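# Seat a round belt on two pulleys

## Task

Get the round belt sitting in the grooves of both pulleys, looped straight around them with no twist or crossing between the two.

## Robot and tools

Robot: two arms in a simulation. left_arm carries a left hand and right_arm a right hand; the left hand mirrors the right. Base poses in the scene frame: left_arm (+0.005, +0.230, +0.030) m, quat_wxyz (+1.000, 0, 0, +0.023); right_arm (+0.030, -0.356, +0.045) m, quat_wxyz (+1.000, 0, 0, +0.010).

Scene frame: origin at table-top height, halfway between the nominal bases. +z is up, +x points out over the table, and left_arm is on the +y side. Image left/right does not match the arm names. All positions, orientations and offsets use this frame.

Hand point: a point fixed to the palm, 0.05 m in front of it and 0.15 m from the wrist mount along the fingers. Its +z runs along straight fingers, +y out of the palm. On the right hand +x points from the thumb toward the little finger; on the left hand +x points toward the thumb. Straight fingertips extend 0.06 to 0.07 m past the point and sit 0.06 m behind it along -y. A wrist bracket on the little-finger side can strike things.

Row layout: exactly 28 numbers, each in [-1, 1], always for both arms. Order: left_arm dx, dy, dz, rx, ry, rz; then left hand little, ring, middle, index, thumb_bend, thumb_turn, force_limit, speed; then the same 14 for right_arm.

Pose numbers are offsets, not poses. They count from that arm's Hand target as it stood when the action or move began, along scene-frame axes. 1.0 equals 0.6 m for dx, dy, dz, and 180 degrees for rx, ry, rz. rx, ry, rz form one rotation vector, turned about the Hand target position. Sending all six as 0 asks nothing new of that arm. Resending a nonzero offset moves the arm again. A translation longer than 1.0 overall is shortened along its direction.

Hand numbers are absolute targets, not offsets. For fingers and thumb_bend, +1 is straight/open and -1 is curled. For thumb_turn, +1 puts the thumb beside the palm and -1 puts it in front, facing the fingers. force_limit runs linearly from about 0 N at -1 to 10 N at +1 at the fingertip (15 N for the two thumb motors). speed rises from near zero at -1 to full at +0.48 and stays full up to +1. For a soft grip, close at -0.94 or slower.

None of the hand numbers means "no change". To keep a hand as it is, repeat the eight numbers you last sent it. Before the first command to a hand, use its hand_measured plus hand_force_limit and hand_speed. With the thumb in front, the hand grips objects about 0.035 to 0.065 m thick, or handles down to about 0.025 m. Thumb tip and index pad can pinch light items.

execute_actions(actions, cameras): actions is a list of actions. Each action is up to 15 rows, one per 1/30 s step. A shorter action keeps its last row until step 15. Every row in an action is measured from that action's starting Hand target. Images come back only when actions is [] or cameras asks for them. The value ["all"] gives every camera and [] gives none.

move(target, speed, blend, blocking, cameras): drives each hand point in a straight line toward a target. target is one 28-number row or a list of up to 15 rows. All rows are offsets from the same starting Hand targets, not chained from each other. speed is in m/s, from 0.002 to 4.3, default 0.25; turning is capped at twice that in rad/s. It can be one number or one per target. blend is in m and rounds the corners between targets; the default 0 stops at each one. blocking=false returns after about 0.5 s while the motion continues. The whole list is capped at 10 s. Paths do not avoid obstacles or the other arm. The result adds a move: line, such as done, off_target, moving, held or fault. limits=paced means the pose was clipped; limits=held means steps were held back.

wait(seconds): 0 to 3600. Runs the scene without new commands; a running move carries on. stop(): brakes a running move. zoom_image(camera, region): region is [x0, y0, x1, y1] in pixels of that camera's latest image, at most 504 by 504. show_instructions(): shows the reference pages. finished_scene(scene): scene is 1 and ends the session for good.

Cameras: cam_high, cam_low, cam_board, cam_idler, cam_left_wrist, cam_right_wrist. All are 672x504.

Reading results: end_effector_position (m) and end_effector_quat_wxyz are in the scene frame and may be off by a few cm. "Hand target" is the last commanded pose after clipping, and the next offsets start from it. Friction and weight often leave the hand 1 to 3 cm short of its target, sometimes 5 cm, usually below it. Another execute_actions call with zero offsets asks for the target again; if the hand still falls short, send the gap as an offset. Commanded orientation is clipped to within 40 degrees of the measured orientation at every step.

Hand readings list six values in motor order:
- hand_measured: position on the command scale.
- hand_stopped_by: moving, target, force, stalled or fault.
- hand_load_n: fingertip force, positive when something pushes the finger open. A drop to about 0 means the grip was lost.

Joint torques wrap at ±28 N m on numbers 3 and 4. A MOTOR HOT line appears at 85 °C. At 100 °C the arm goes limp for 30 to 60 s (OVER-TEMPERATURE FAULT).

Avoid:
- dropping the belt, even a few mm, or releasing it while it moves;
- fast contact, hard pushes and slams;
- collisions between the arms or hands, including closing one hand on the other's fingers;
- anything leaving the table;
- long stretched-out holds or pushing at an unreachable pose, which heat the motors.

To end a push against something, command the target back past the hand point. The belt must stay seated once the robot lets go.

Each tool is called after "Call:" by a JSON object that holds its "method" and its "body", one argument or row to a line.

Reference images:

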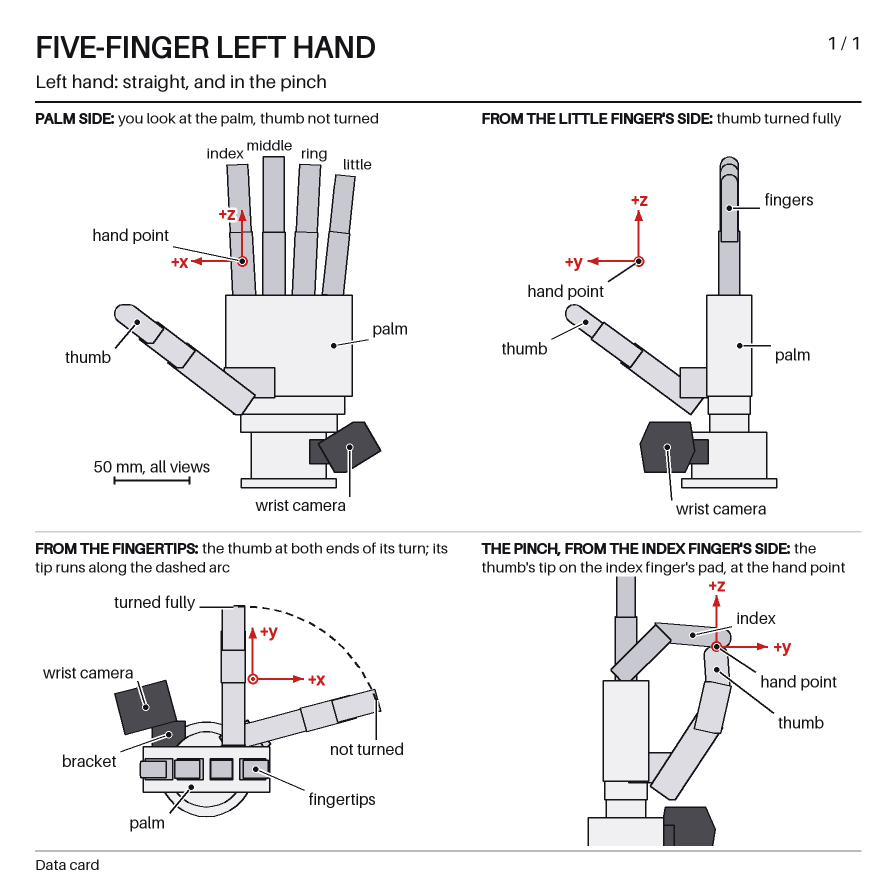

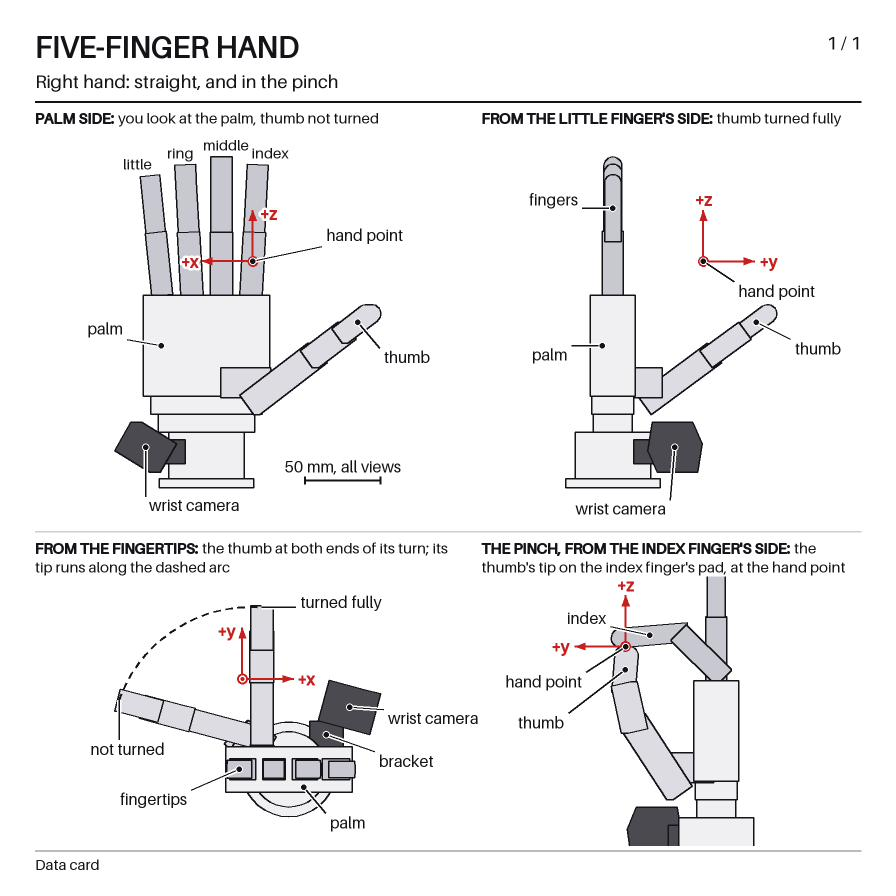

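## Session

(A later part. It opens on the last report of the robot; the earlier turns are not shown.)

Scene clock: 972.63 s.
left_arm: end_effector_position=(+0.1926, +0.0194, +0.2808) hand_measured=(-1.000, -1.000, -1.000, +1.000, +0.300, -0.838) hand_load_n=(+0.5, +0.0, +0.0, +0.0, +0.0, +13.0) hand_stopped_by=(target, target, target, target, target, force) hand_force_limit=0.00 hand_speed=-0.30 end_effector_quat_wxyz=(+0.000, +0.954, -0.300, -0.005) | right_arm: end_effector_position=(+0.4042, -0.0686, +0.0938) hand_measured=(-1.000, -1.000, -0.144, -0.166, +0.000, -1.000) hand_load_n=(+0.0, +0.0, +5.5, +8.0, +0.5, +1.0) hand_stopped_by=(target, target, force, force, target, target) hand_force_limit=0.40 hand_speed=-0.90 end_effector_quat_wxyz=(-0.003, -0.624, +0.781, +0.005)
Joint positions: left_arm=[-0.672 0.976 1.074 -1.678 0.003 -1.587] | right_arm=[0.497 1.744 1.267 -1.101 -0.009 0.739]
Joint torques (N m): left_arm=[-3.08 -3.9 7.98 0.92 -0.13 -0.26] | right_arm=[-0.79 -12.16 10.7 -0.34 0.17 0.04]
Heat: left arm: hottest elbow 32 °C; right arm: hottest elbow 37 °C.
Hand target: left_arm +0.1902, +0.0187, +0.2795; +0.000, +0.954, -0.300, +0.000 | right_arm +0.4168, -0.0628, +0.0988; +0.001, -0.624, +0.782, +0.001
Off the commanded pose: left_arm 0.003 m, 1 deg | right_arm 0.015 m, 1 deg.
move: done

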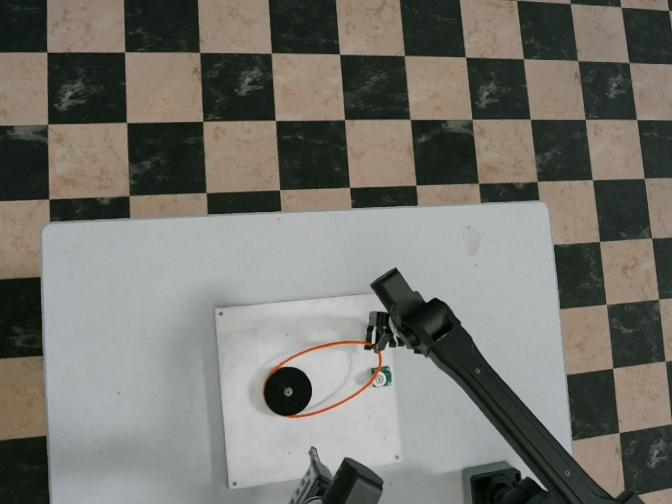

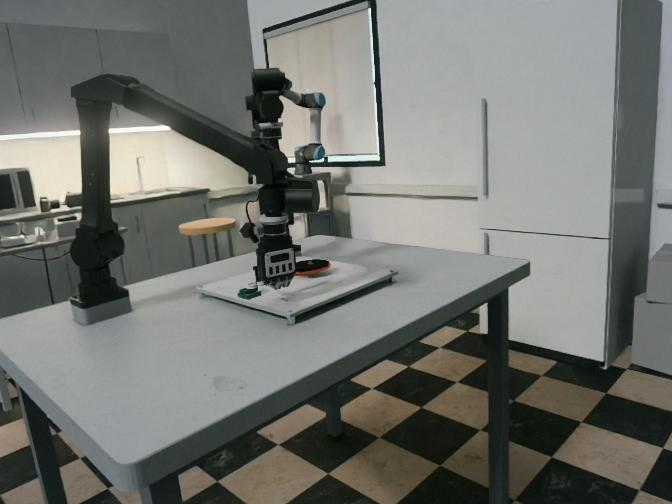

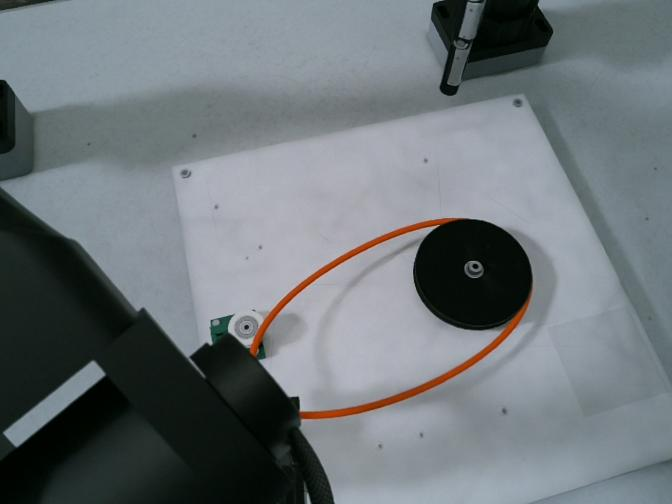

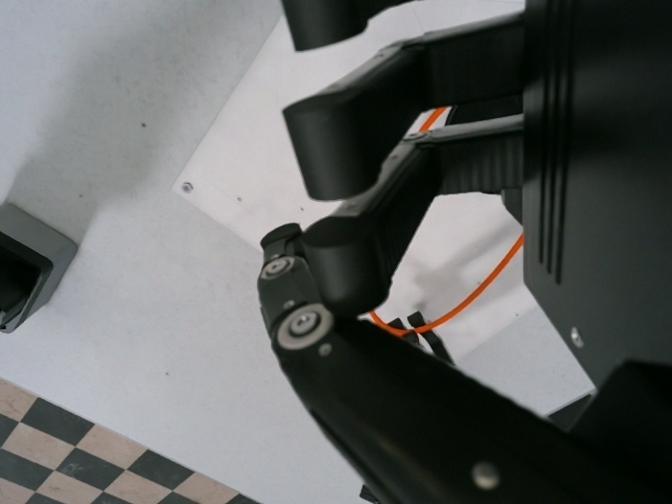

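Call:
{"method": "move", "body": {
  "target": [-0.008,-0.163,-0.159,0,0,0,-1,-1,-1,1,1,-0.7,0.0,-0.3, 0,0,0,0,0,0,-1,-1,-0.5,-0.5,0.0,-1,0.4,-0.9],
  "speed": 0.12,
  "cameras": ["cam_high","cam_low","cam_board","cam_left_wrist"]
}}

Call:
{"method": "zoom_image", "body": {
  "camera": "cam_high",
  "region": [240, 270, 420, 440]
}}

Scene clock: 978.60 s.
left_arm: end_effector_position=(+0.1873, -0.0769, +0.1865) hand_measured=(-1.000, -1.000, -1.000, +1.000, +1.000, -0.700) hand_load_n=(+0.0, +0.0, +0.0, +0.0, -0.5, +0.0) hand_stopped_by=(target, target, target, target, target, target) hand_force_limit=0.00 hand_speed=-0.30 end_effector_quat_wxyz=(+0.000, +0.954, -0.300, -0.002) | right_arm: end_effector_position=(+0.4042, -0.0686, +0.0938) hand_measured=(-1.000, -1.000, -0.144, -0.166, +0.000, -1.000) hand_load_n=(+0.0, +0.0, +6.0, +8.0, +0.5, +1.0) hand_stopped_by=(target, target, force, force, target, target) hand_force_limit=0.40 hand_speed=-0.90 end_effector_quat_wxyz=(-0.003, -0.624, +0.781, +0.005)
Joint positions: left_arm=[-0.94 1.163 0.952 -1.363 0.002 -1.856] | right_arm=[0.497 1.744 1.267 -1.101 -0.009 0.739]
Joint torques (N m): left_arm=[-3.02 -5.6 8.25 0.98 -0.09 -0.2] | right_arm=[-1.08 -12.28 10.7 -0.23 0.15 0.02]
Heat: left arm: hottest elbow 33 °C; right arm: hottest elbow 37 °C.
Hand target: left_arm +0.1853, -0.0792, +0.1841; +0.000, +0.954, -0.300, +0.000 | right_arm +0.4168, -0.0628, +0.0988; +0.001, -0.624, +0.782, +0.001
Off the commanded pose: left_arm 0.004 m, 0 deg | right_arm 0.015 m, 1 deg.
move: done

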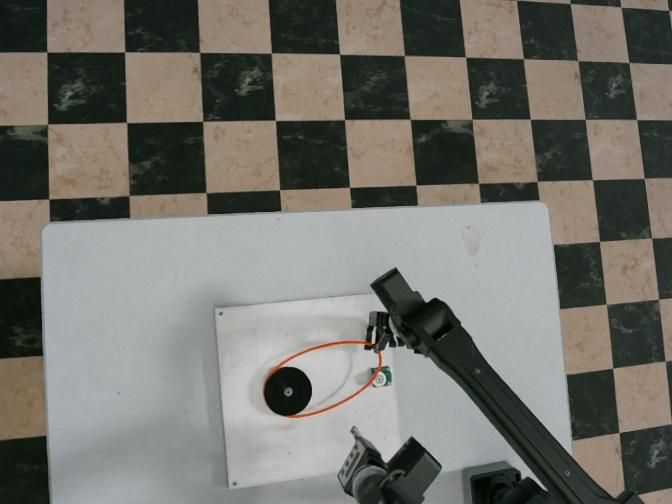

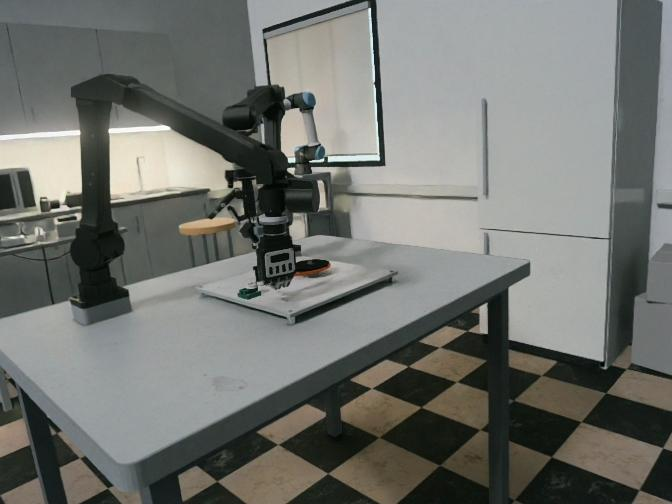

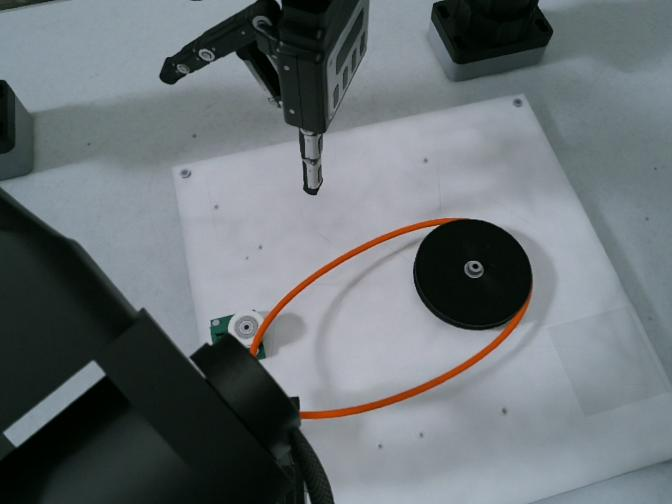

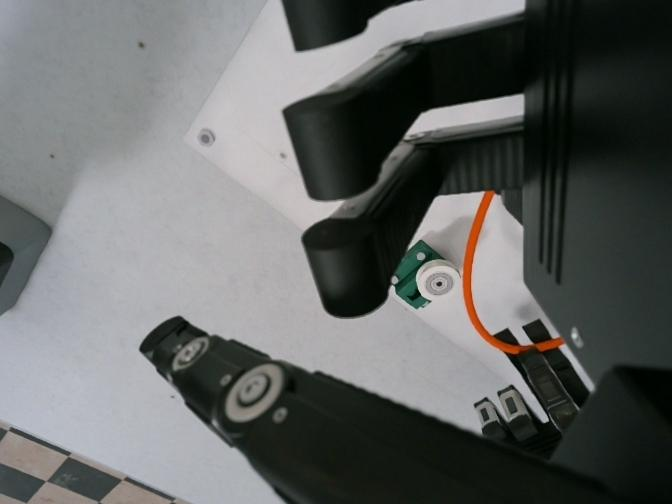

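Scaled by 2.800 from the camera's image (finer frame: 960x720).

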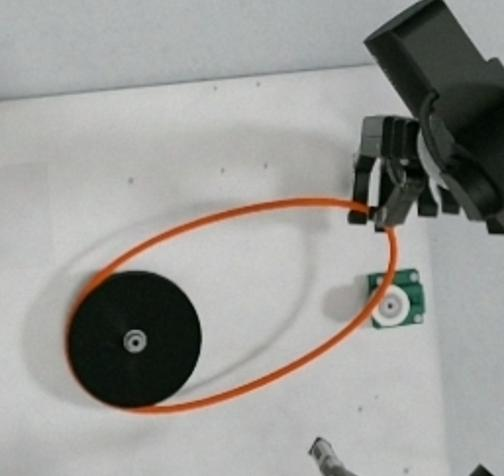

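Call:
{"method": "move", "body": {
  "target": [0.075,-0.003,-0.107,0,0,0,-1,-1,-1,1,1,-0.7,0.0,-0.3, 0,0,0,0,0,0,-1,-1,-0.5,-0.5,0.0,-1,0.4,-0.9],
  "speed": 0.1,
  "cameras": ["cam_high","cam_low","cam_board","cam_idler"]
}}

Call:
{"method": "zoom_image", "body": {
  "camera": "cam_high",
  "region": [240, 270, 420, 440]
}}

Scene clock: 987.07 s.
left_arm: end_effector_position=(+0.2270, -0.0840, +0.1229) hand_measured=(-1.000, -1.000, -1.000, +1.000, +1.000, -0.700) hand_load_n=(+0.0, +0.0, +0.0, +0.0, +0.0, +0.0) hand_stopped_by=(target, target, target, target, target, target) hand_force_limit=0.00 hand_speed=-0.30 end_effector_quat_wxyz=(+0.001, +0.954, -0.301, -0.001) | right_arm: end_effector_position=(+0.4042, -0.0686, +0.0938) hand_measured=(-1.000, -1.000, -0.144, -0.166, +0.000, -1.000) hand_load_n=(+0.0, +0.0, +5.5, +7.5, +0.5, +1.5) hand_stopped_by=(target, target, force, force, target, target) hand_force_limit=0.40 hand_speed=-0.90 end_effector_quat_wxyz=(-0.003, -0.624, +0.781, +0.005)
Joint positions: left_arm=[-0.861 1.306 0.896 -1.161 0.002 -1.774] | right_arm=[0.497 1.744 1.267 -1.101 -0.009 0.739]
Joint torques (N m): left_arm=[-1.49 -7.18 7.68 0.99 -0.1 -0.07] | right_arm=[-1.14 -12.34 10.65 -0.24 0.13 0.01]
Heat: left arm: hottest elbow 33 °C; right arm: hottest elbow 37 °C.
Hand target: left_arm +0.2303, -0.0810, +0.1200; +0.000, +0.954, -0.300, +0.000 | right_arm +0.4168, -0.0628, +0.0988; +0.001, -0.624, +0.782, +0.001
Off the commanded pose: left_arm 0.005 m, 0 deg | right_arm 0.015 m, 1 deg.
move: done

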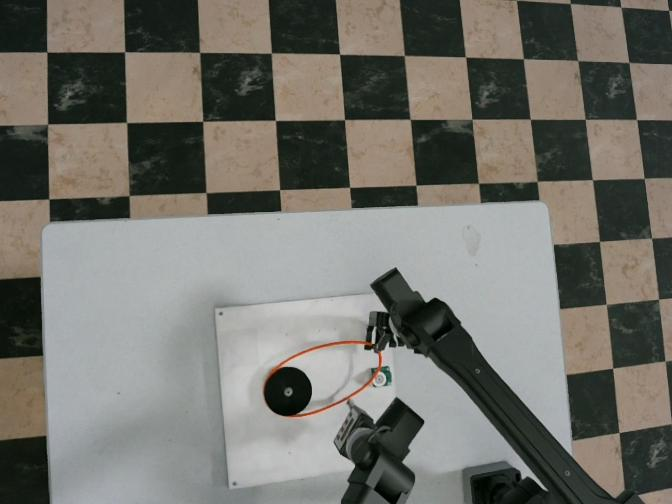

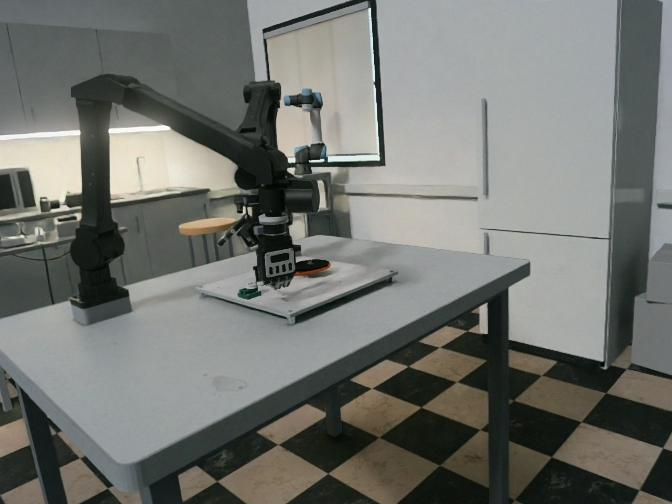

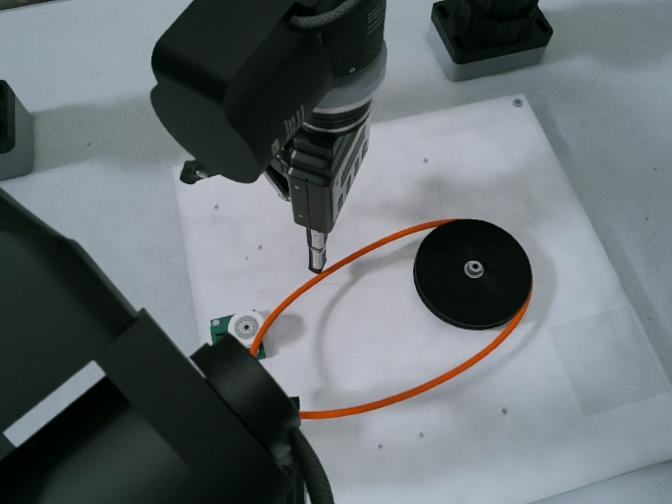

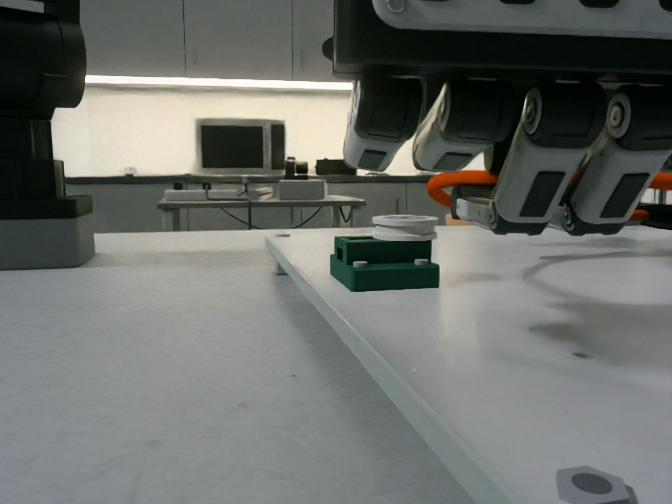

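Scaled by 2.800 from the camera's image (finer frame: 960x720).

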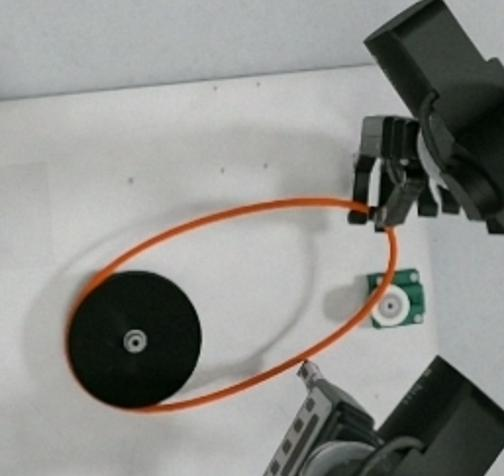

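Call:
{"method": "move", "body": {
  "target": [0,0,0,0,0,0,-1,-1,-1,1,1,-0.7,0.0,-0.3, -0.036,0.071,0,0,0,0,-1,-1,-0.5,-0.5,0.0,-1,0.4,-0.9],
  "speed": 0.06,
  "cameras": ["cam_high","cam_board","cam_idler"]
}}

Call:
{"method": "zoom_image", "body": {
  "camera": "cam_high",
  "region": [240, 270, 420, 440]
}}

Scene clock: 993.27 s.
left_arm: end_effector_position=(+0.2270, -0.0840, +0.1229) hand_measured=(-1.000, -1.000, -1.000, +1.000, +1.000, -0.700) hand_load_n=(+0.0, +0.0, +0.0, +0.0, +0.0, +0.0) hand_stopped_by=(target, target, target, target, target, target) hand_force_limit=0.00 hand_speed=-0.30 end_effector_quat_wxyz=(+0.001, +0.953, -0.301, -0.001) | right_arm: end_effector_position=(+0.3846, -0.0300, +0.0942) hand_measured=(-1.000, -1.000, -0.144, -0.166, +0.000, -1.000) hand_load_n=(+0.0, +0.0, +5.5, +8.0, +0.5, +1.0) hand_stopped_by=(target, target, force, force, target, target) hand_force_limit=0.40 hand_speed=-0.90 end_effector_quat_wxyz=(-0.003, -0.624, +0.781, +0.003)
Joint positions: left_arm=[-0.861 1.306 0.896 -1.161 0.002 -1.773] | right_arm=[0.586 1.752 1.28 -1.105 -0.005 0.828]
Joint torques (N m): left_arm=[-1.49 -7.18 7.68 0.99 -0.1 -0.05] | right_arm=[-0.44 -11.69 10.88 -0.21 0.03 0.05]
Heat: left arm: hottest elbow 33 °C; right arm: hottest elbow 37 °C.
Hand target: left_arm +0.2304, -0.0810, +0.1200; +0.000, +0.954, -0.300, +0.000 | right_arm +0.3953, -0.0203, +0.0986; +0.001, -0.624, +0.782, +0.001
Off the commanded pose: left_arm 0.005 m, 0 deg | right_arm 0.015 m, 1 deg.
move: off_target (right_arm)

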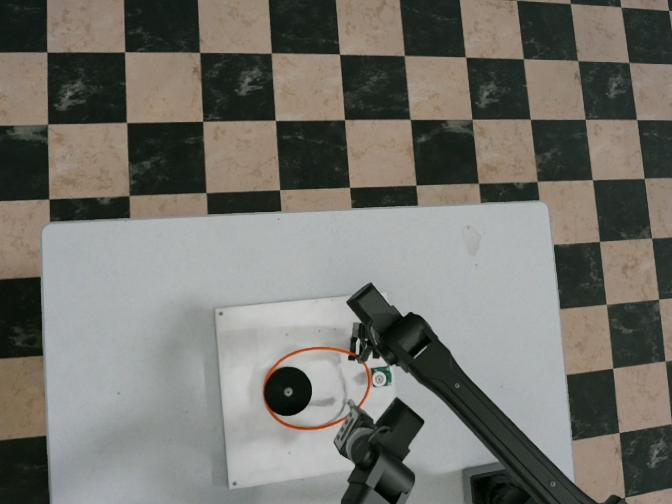

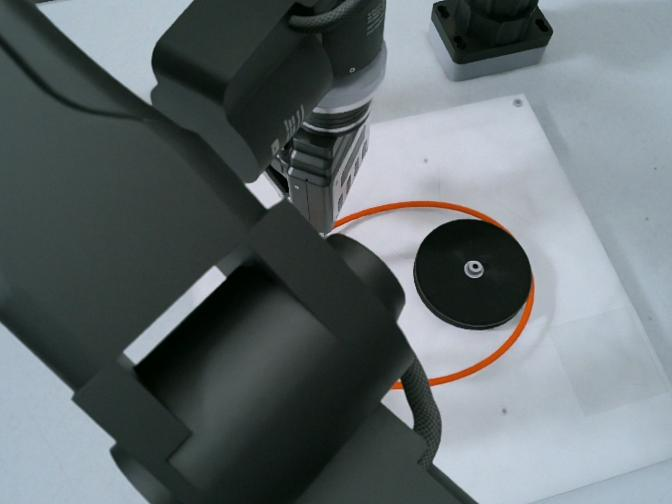

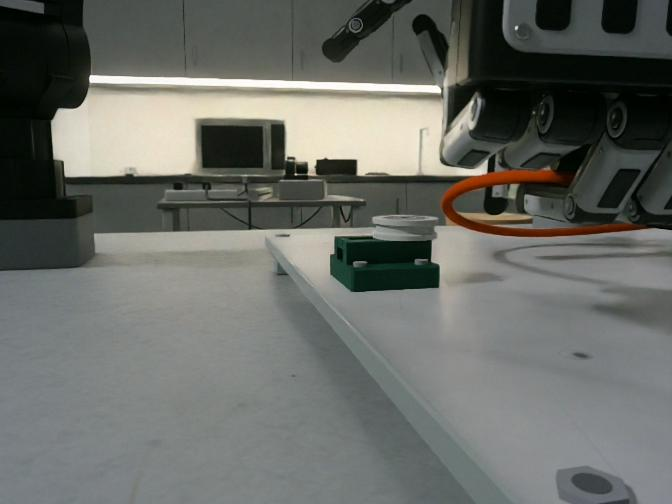

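Scaled by 2.800 from the camera's image (finer frame: 960x720).

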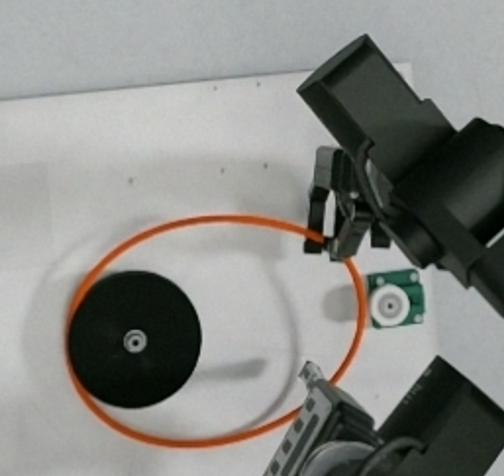

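Call:
{"method": "wait", "body": {
  "seconds": 0,
  "cameras": ["cam_low","cam_left_wrist","cam_right_wrist","cam_board"]
}}

Call:
{"method": "zoom_image", "body": {
  "camera": "cam_low",
  "region": [190, 200, 350, 320]
}}

Scene clock: 999.00 s.
left_arm: end_effector_position=(+0.2270, -0.0840, +0.1229) hand_measured=(-1.000, -1.000, -1.000, +1.000, +1.000, -0.700) hand_load_n=(+0.0, +0.0, +0.0, +0.0, -0.5, +0.0) hand_stopped_by=(target, target, target, target, target, target) hand_force_limit=0.00 hand_speed=-0.30 end_effector_quat_wxyz=(+0.001, +0.953, -0.301, -0.001) | right_arm: end_effector_position=(+0.3846, -0.0300, +0.0942) hand_measured=(-1.000, -1.000, -0.144, -0.166, +0.000, -1.000) hand_load_n=(+0.0, +0.0, +6.0, +8.0, +0.5, +1.5) hand_stopped_by=(target, target, force, force, target, target) hand_force_limit=0.40 hand_speed=-0.90 end_effector_quat_wxyz=(-0.003, -0.624, +0.781, +0.003)
Joint positions: left_arm=[-0.861 1.306 0.896 -1.161 0.002 -1.773] | right_arm=[0.586 1.752 1.28 -1.105 -0.005 0.829]
Joint torques (N m): left_arm=[-1.49 -7.12 7.68 0.99 -0.1 -0.05] | right_arm=[-0.73 -11.99 10.8 -0.25 0 0.06]
Heat: left arm: hottest elbow 33 °C; right arm: hottest elbow 38 °C.
Hand target: left_arm +0.2304, -0.0810, +0.1200; +0.000, +0.954, -0.300, +0.000 | right_arm +0.3953, -0.0203, +0.0986; +0.001, -0.624, +0.782, +0.001
Off the commanded pose: left_arm 0.005 m, 0 deg | right_arm 0.015 m, 1 deg.
Images, in order (width x height): cam_low 672x504, cam_board 672x504, cam_left_wrist 672x504, cam_right_wrist 672x504.

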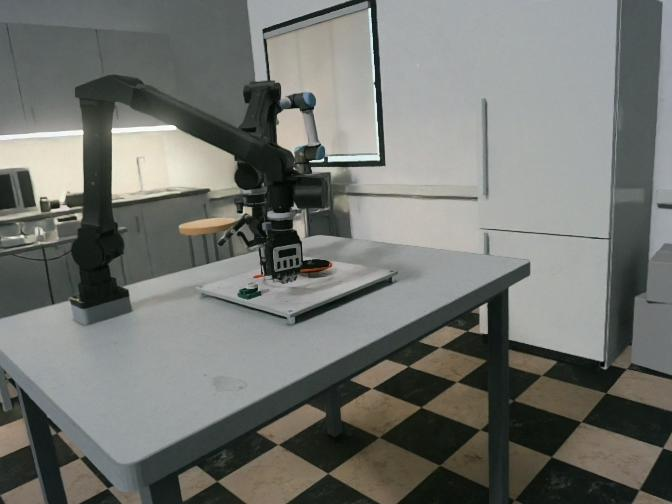

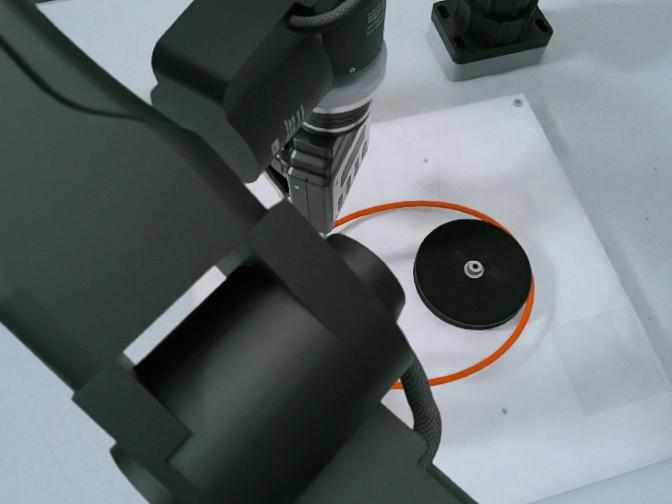

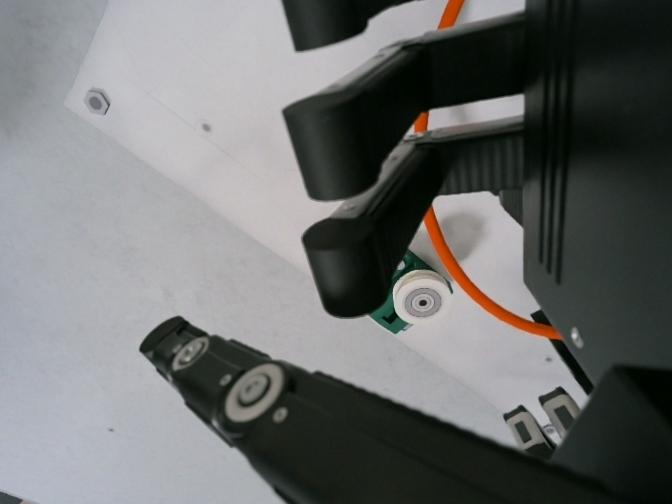

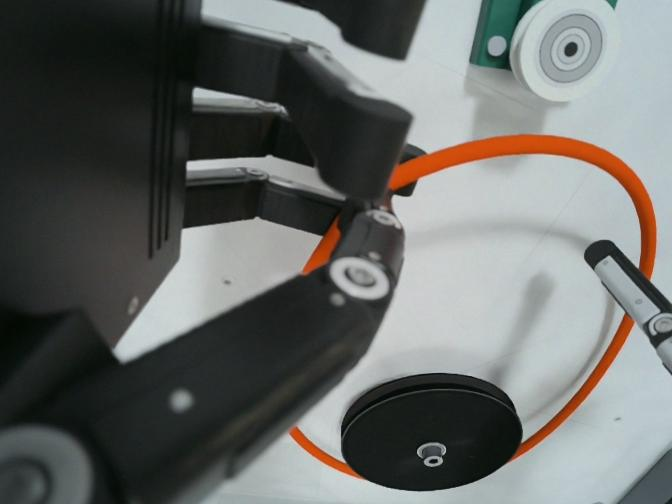

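Scaled by 3.150 from the camera's image (finer frame: 960x720).

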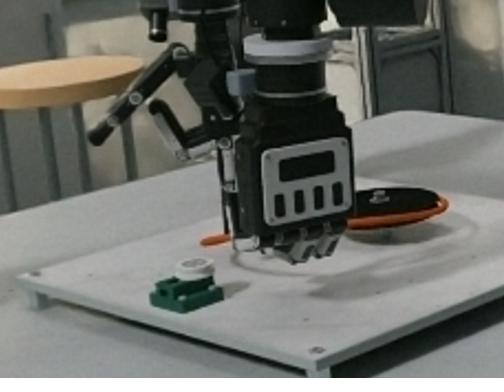

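Call:
{"method": "move", "body": {
  "target": [
    [0,0,0.06,0,0,0,-1,-1,-1,1,1,-0.7,0.0,-0.3, 0,0,0,0,0,0,-1,-1,-0.5,-0.5,0.0,-1,0.4,-0.9],
    [-0.1,0,0.06,0,0,0,-1,-1,-1,1,1,-0.7,0.0,-0.3, 0,0,0,0,0,0,-1,-1,-0.5,-0.5,0.0,-1,0.4,-0.9],
    [-0.1,0,-0.04,0,0,0,-1,-1,-1,1,1,-0.7,0.0,-0.3, 0,0,0,0,0,0,-1,-1,-0.5,-0.5,0.0,-1,0.4,-0.9]
  ],
  "speed": 0.12,
  "blend": 0.01,
  "cameras": ["cam_high","cam_right_wrist","cam_board"]
}}

Call:
{"method": "zoom_image", "body": {
  "camera": "cam_high",
  "region": [240, 270, 420, 440]
}}

Scene clock: 1006.47 s.
left_arm: end_effector_position=(+0.1717, -0.0789, +0.0976) hand_measured=(-1.000, -1.000, -1.000, +1.000, +1.000, -0.700) hand_load_n=(+0.0, +0.0, +0.5, +0.0, +0.0, +0.0) hand_stopped_by=(target, target, target, target, target, target) hand_force_limit=0.00 hand_speed=-0.30 end_effector_quat_wxyz=(-0.001, +0.954, -0.300, -0.002) | right_arm: end_effector_position=(+0.3846, -0.0300, +0.0942) hand_measured=(-1.000, -1.000, -0.144, -0.166, +0.000, -1.000) hand_load_n=(+0.0, +0.0, +5.5, +8.0, +1.0, +1.5) hand_stopped_by=(target, target, force, force, target, target) hand_force_limit=0.40 hand_speed=-0.90 end_effector_quat_wxyz=(-0.003, -0.624, +0.781, +0.003)
Joint positions: left_arm=[-0.985 1.232 0.759 -1.102 0.001 -1.899] | right_arm=[0.586 1.752 1.28 -1.105 -0.005 0.829]
Joint torques (N m): left_arm=[-2.9 -5.77 7.65 0.94 -0.07 -0.22] | right_arm=[-0.38 -11.87 10.91 -0.23 0 0.06]
Heat: left arm: hottest elbow 33 °C; right arm: hottest elbow 39 °C.
Hand target: left_arm +0.1703, -0.0810, +0.0959; +0.000, +0.954, -0.300, +0.000 | right_arm +0.3953, -0.0203, +0.0986; +0.001, -0.624, +0.782, +0.001
Off the commanded pose: left_arm 0.003 m, 0 deg | right_arm 0.015 m, 1 deg.
move: done
Images, in order (width x height): cam_high 672x504, cam_board 672x504, cam_right_wrist 672x504.

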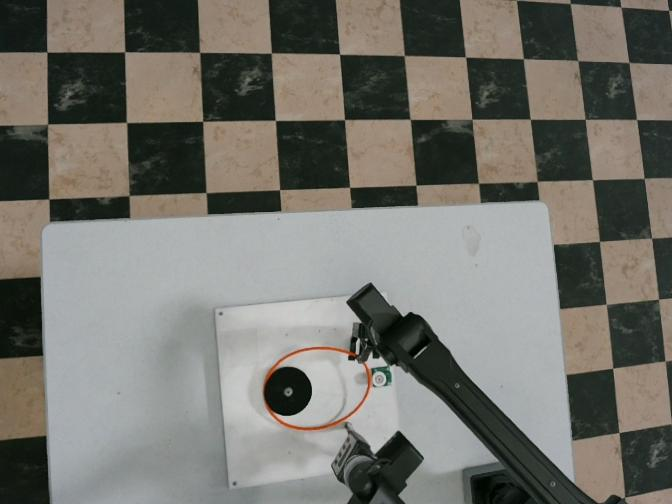

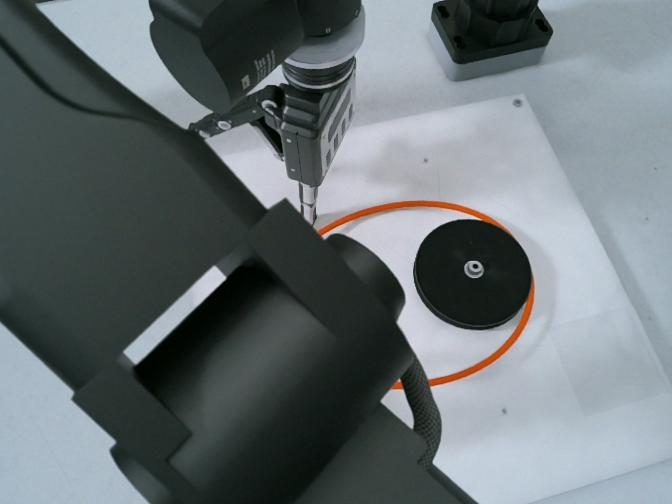

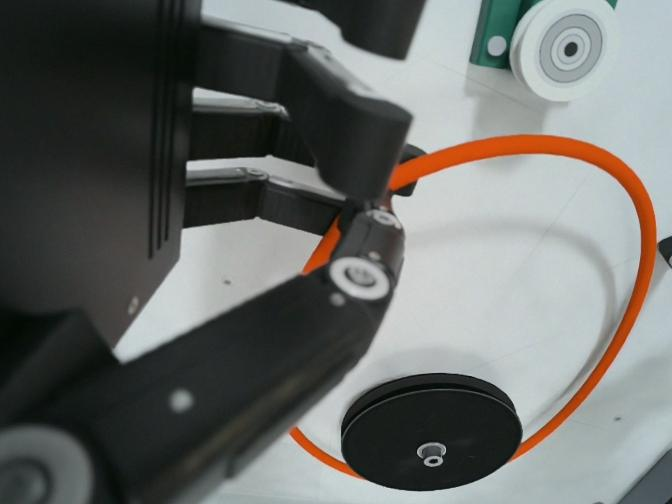

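Scaled by 2.800 from the camera's image (finer frame: 960x720).

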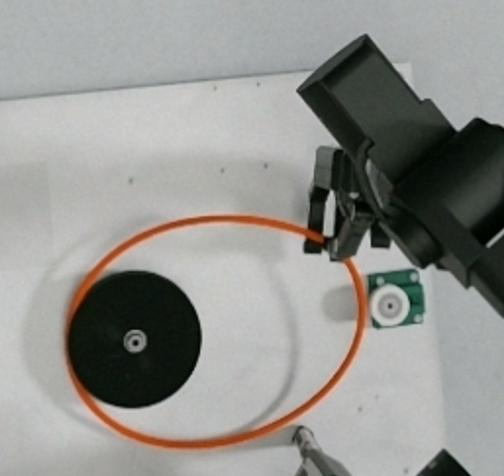

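Call:
{"method": "move", "body": {
  "target": [0.06,-0.03,0.0,0,0,0,-1,-1,-1,1,1,-0.7,0.0,-0.3, 0,0,0.015,0,0,0,-1,-1,-0.5,-0.5,0.0,-1,0.4,-0.9],
  "speed": 0.06,
  "cameras": ["cam_high","cam_right_wrist","cam_board","cam_idler"]
}}

Call:
{"method": "zoom_image", "body": {
  "camera": "cam_high",
  "region": [240, 270, 420, 440]
}}

Scene clock: 1016.13 s.
left_arm: end_effector_position=(+0.1791, -0.0822, +0.0957) hand_measured=(-1.000, -1.000, -1.000, +1.000, +1.000, -0.700) hand_load_n=(+0.0, +0.0, +0.0, -1.0, +0.0, +0.0) hand_stopped_by=(target, target, target, target, target, target) hand_force_limit=0.00 hand_speed=-0.30 end_effector_quat_wxyz=(-0.006, +0.951, -0.309, -0.020) | right_arm: end_effector_position=(+0.3842, -0.0303, +0.0986) hand_measured=(-1.000, -1.000, -0.144, -0.166, +0.000, -1.000) hand_load_n=(+0.0, +0.0, +5.5, +8.0, +0.5, +1.5) hand_stopped_by=(target, target, force, force, target, target) hand_force_limit=0.40 hand_speed=-0.90 end_effector_quat_wxyz=(-0.008, -0.624, +0.781, +0.003)
Joint positions: left_arm=[-0.963 1.283 0.799 -1.127 0.012 -1.859] | right_arm=[0.586 1.752 1.292 -1.128 -0.005 0.829]
Joint torques (N m): left_arm=[-0.56 -2.9 11.32 2.26 -0.55 -0.07] | right_arm=[-0.44 -12.92 10.91 -0.25 0.01 0.05]
Heat: left arm: hottest elbow 33 °C; right arm: hottest elbow 39 °C.
Hand target: left_arm +0.2063, -0.0990, +0.0960; +0.000, +0.954, -0.300, +0.000 | right_arm +0.3953, -0.0203, +0.1076; +0.001, -0.624, +0.782, +0.001
Off the commanded pose: left_arm 0.032 m, 3 deg | right_arm 0.017 m, 1 deg.
move: off_target (left_arm, right_arm)
Images, in order (width x height): cam_high 672x504, cam_board 672x504, cam_idler 672x504, cam_right_wrist 672x504.

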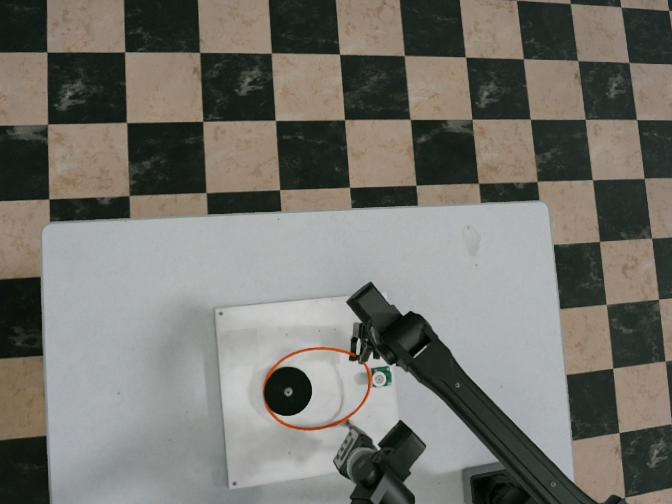

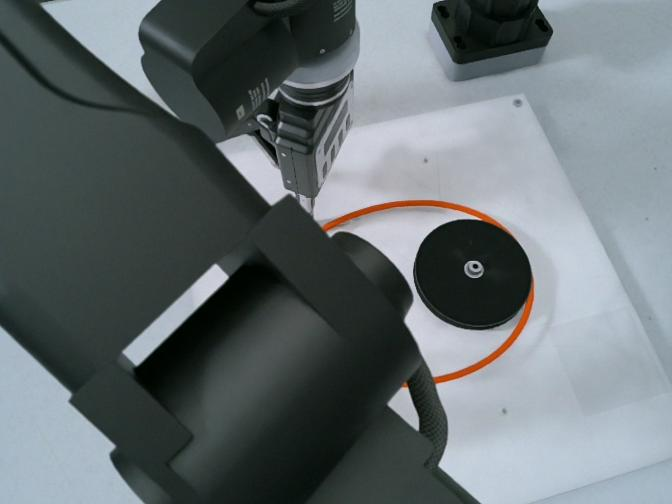

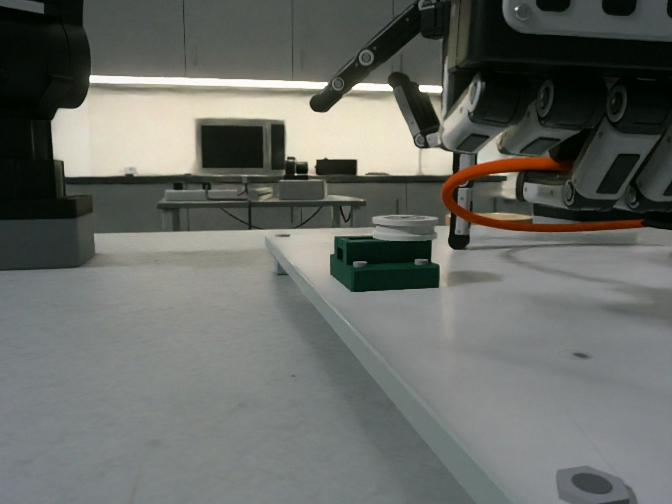

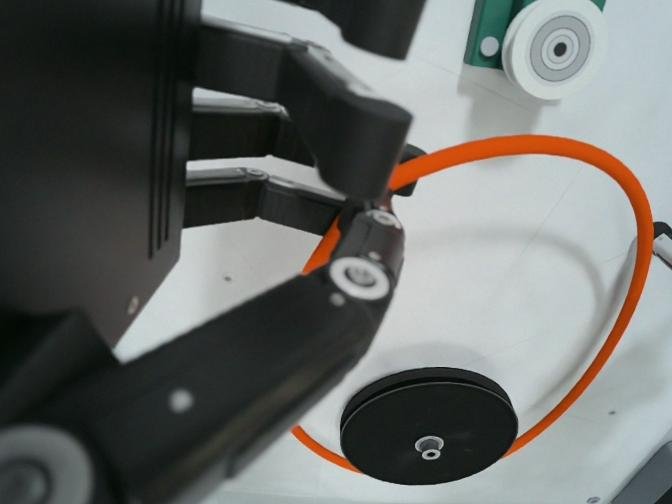

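Scaled by 2.800 from the camera's image (finer frame: 960x720).

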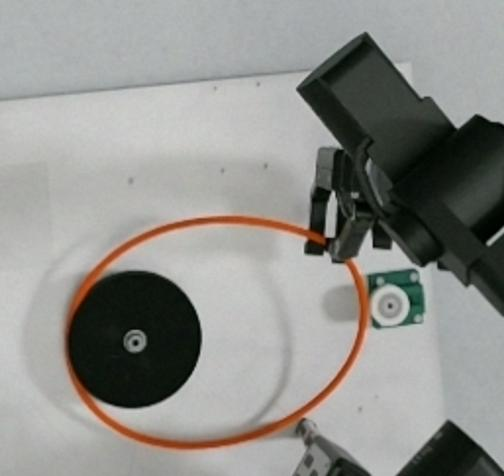

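Call:
{"method": "move", "body": {
  "target": [
    [-0.045,0.028,0.025,0,0,0,-1,-1,-1,1,1,-0.7,0.0,-0.3, 0,0,0,0,0,0,-1,-1,-0.5,-0.5,0.0,-1,0.4,-0.9],
    [0,0,0.025,0,0,0,-1,-1,-1,1,1,-0.7,0.0,-0.3, 0,0,0,0,0,0,-1,-1,-0.5,-0.5,0.0,-1,0.4,-0.9]
  ],
  "speed": 0.06,
  "cameras": ["cam_high","cam_right_wrist","cam_board","cam_idler"]
}}

Call:
{"method": "zoom_image", "body": {
  "camera": "cam_high",
  "region": [240, 270, 420, 440]
}}

Scene clock: 1023.87 s.
left_arm: end_effector_position=(+0.1869, -0.0828, +0.0959) hand_measured=(-1.000, -1.000, -1.000, +1.000, +1.000, -0.700) hand_load_n=(+0.0, +0.0, +0.0, +0.0, +0.0, +0.0) hand_stopped_by=(target, target, target, target, target, target) hand_force_limit=0.00 hand_speed=-0.30 end_effector_quat_wxyz=(-0.012, +0.953, -0.302, -0.019) | right_arm: end_effector_position=(+0.3842, -0.0303, +0.0986) hand_measured=(-1.000, -1.000, -0.144, -0.166, +0.000, -1.000) hand_load_n=(+0.0, +0.0, +5.5, +8.0, +0.5, +1.5) hand_stopped_by=(target, target, force, force, target, target) hand_force_limit=0.40 hand_speed=-0.90 end_effector_quat_wxyz=(-0.008, -0.624, +0.781, +0.003)
Joint positions: left_arm=[-0.953 1.297 0.814 -1.132 0.002 -1.862] | right_arm=[0.586 1.752 1.292 -1.128 -0.005 0.829]
Joint torques (N m): left_arm=[-1.32 -5.71 12.19 0.73 -0.11 -0.04] | right_arm=[-0.73 -12.86 10.88 -0.24 0.01 0.06]
Heat: left arm: hottest elbow 34 °C; right arm: hottest elbow 40 °C.
Hand target: left_arm +0.2063, -0.0990, +0.1110; +0.000, +0.954, -0.300, +0.000 | right_arm +0.3953, -0.0203, +0.1076; +0.001, -0.624, +0.782, +0.001
Off the commanded pose: left_arm 0.029 m, 3 deg | right_arm 0.017 m, 1 deg.
move: off_target (left_arm)
Images, in order (width x height): cam_high 672x504, cam_board 672x504, cam_idler 672x504, cam_right_wrist 672x504.

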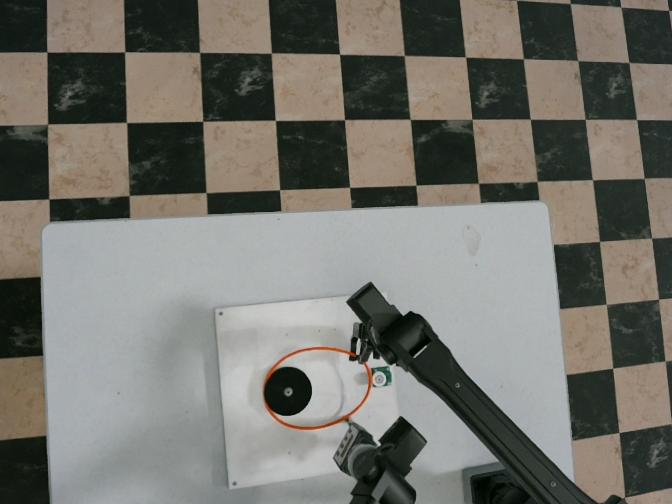

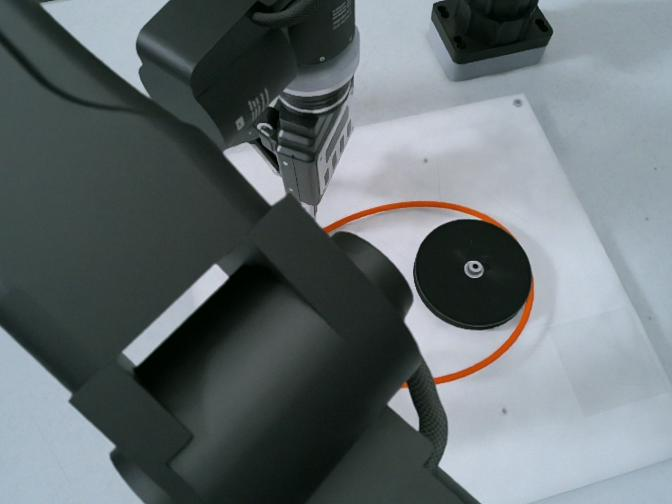

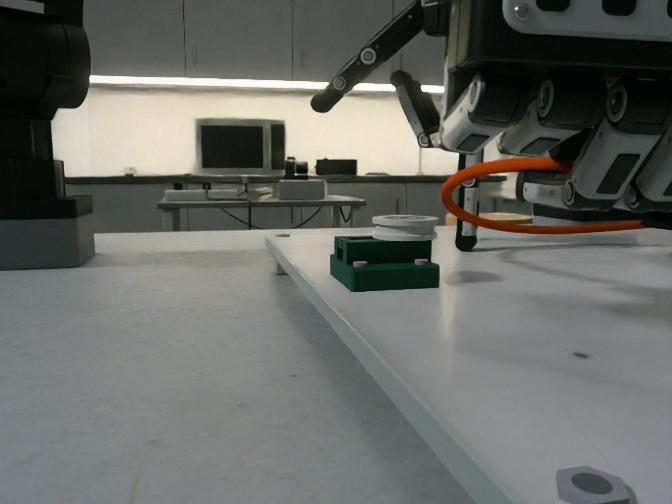

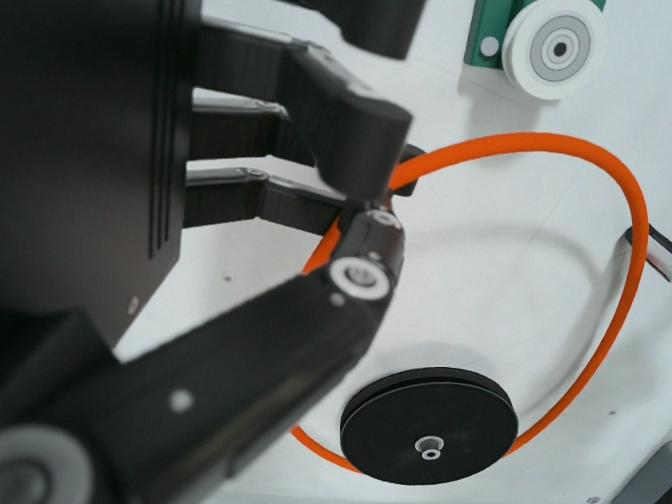

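Scaled by 2.800 from the camera's image (finer frame: 960x720).

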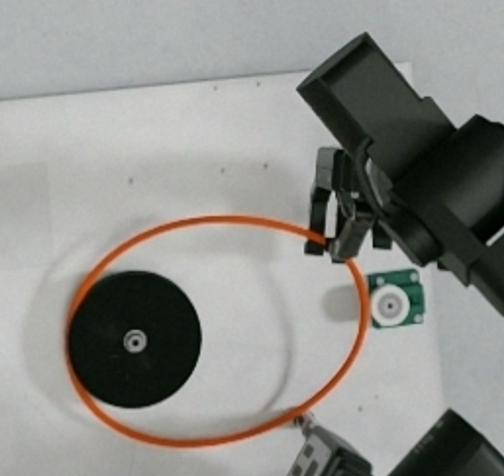

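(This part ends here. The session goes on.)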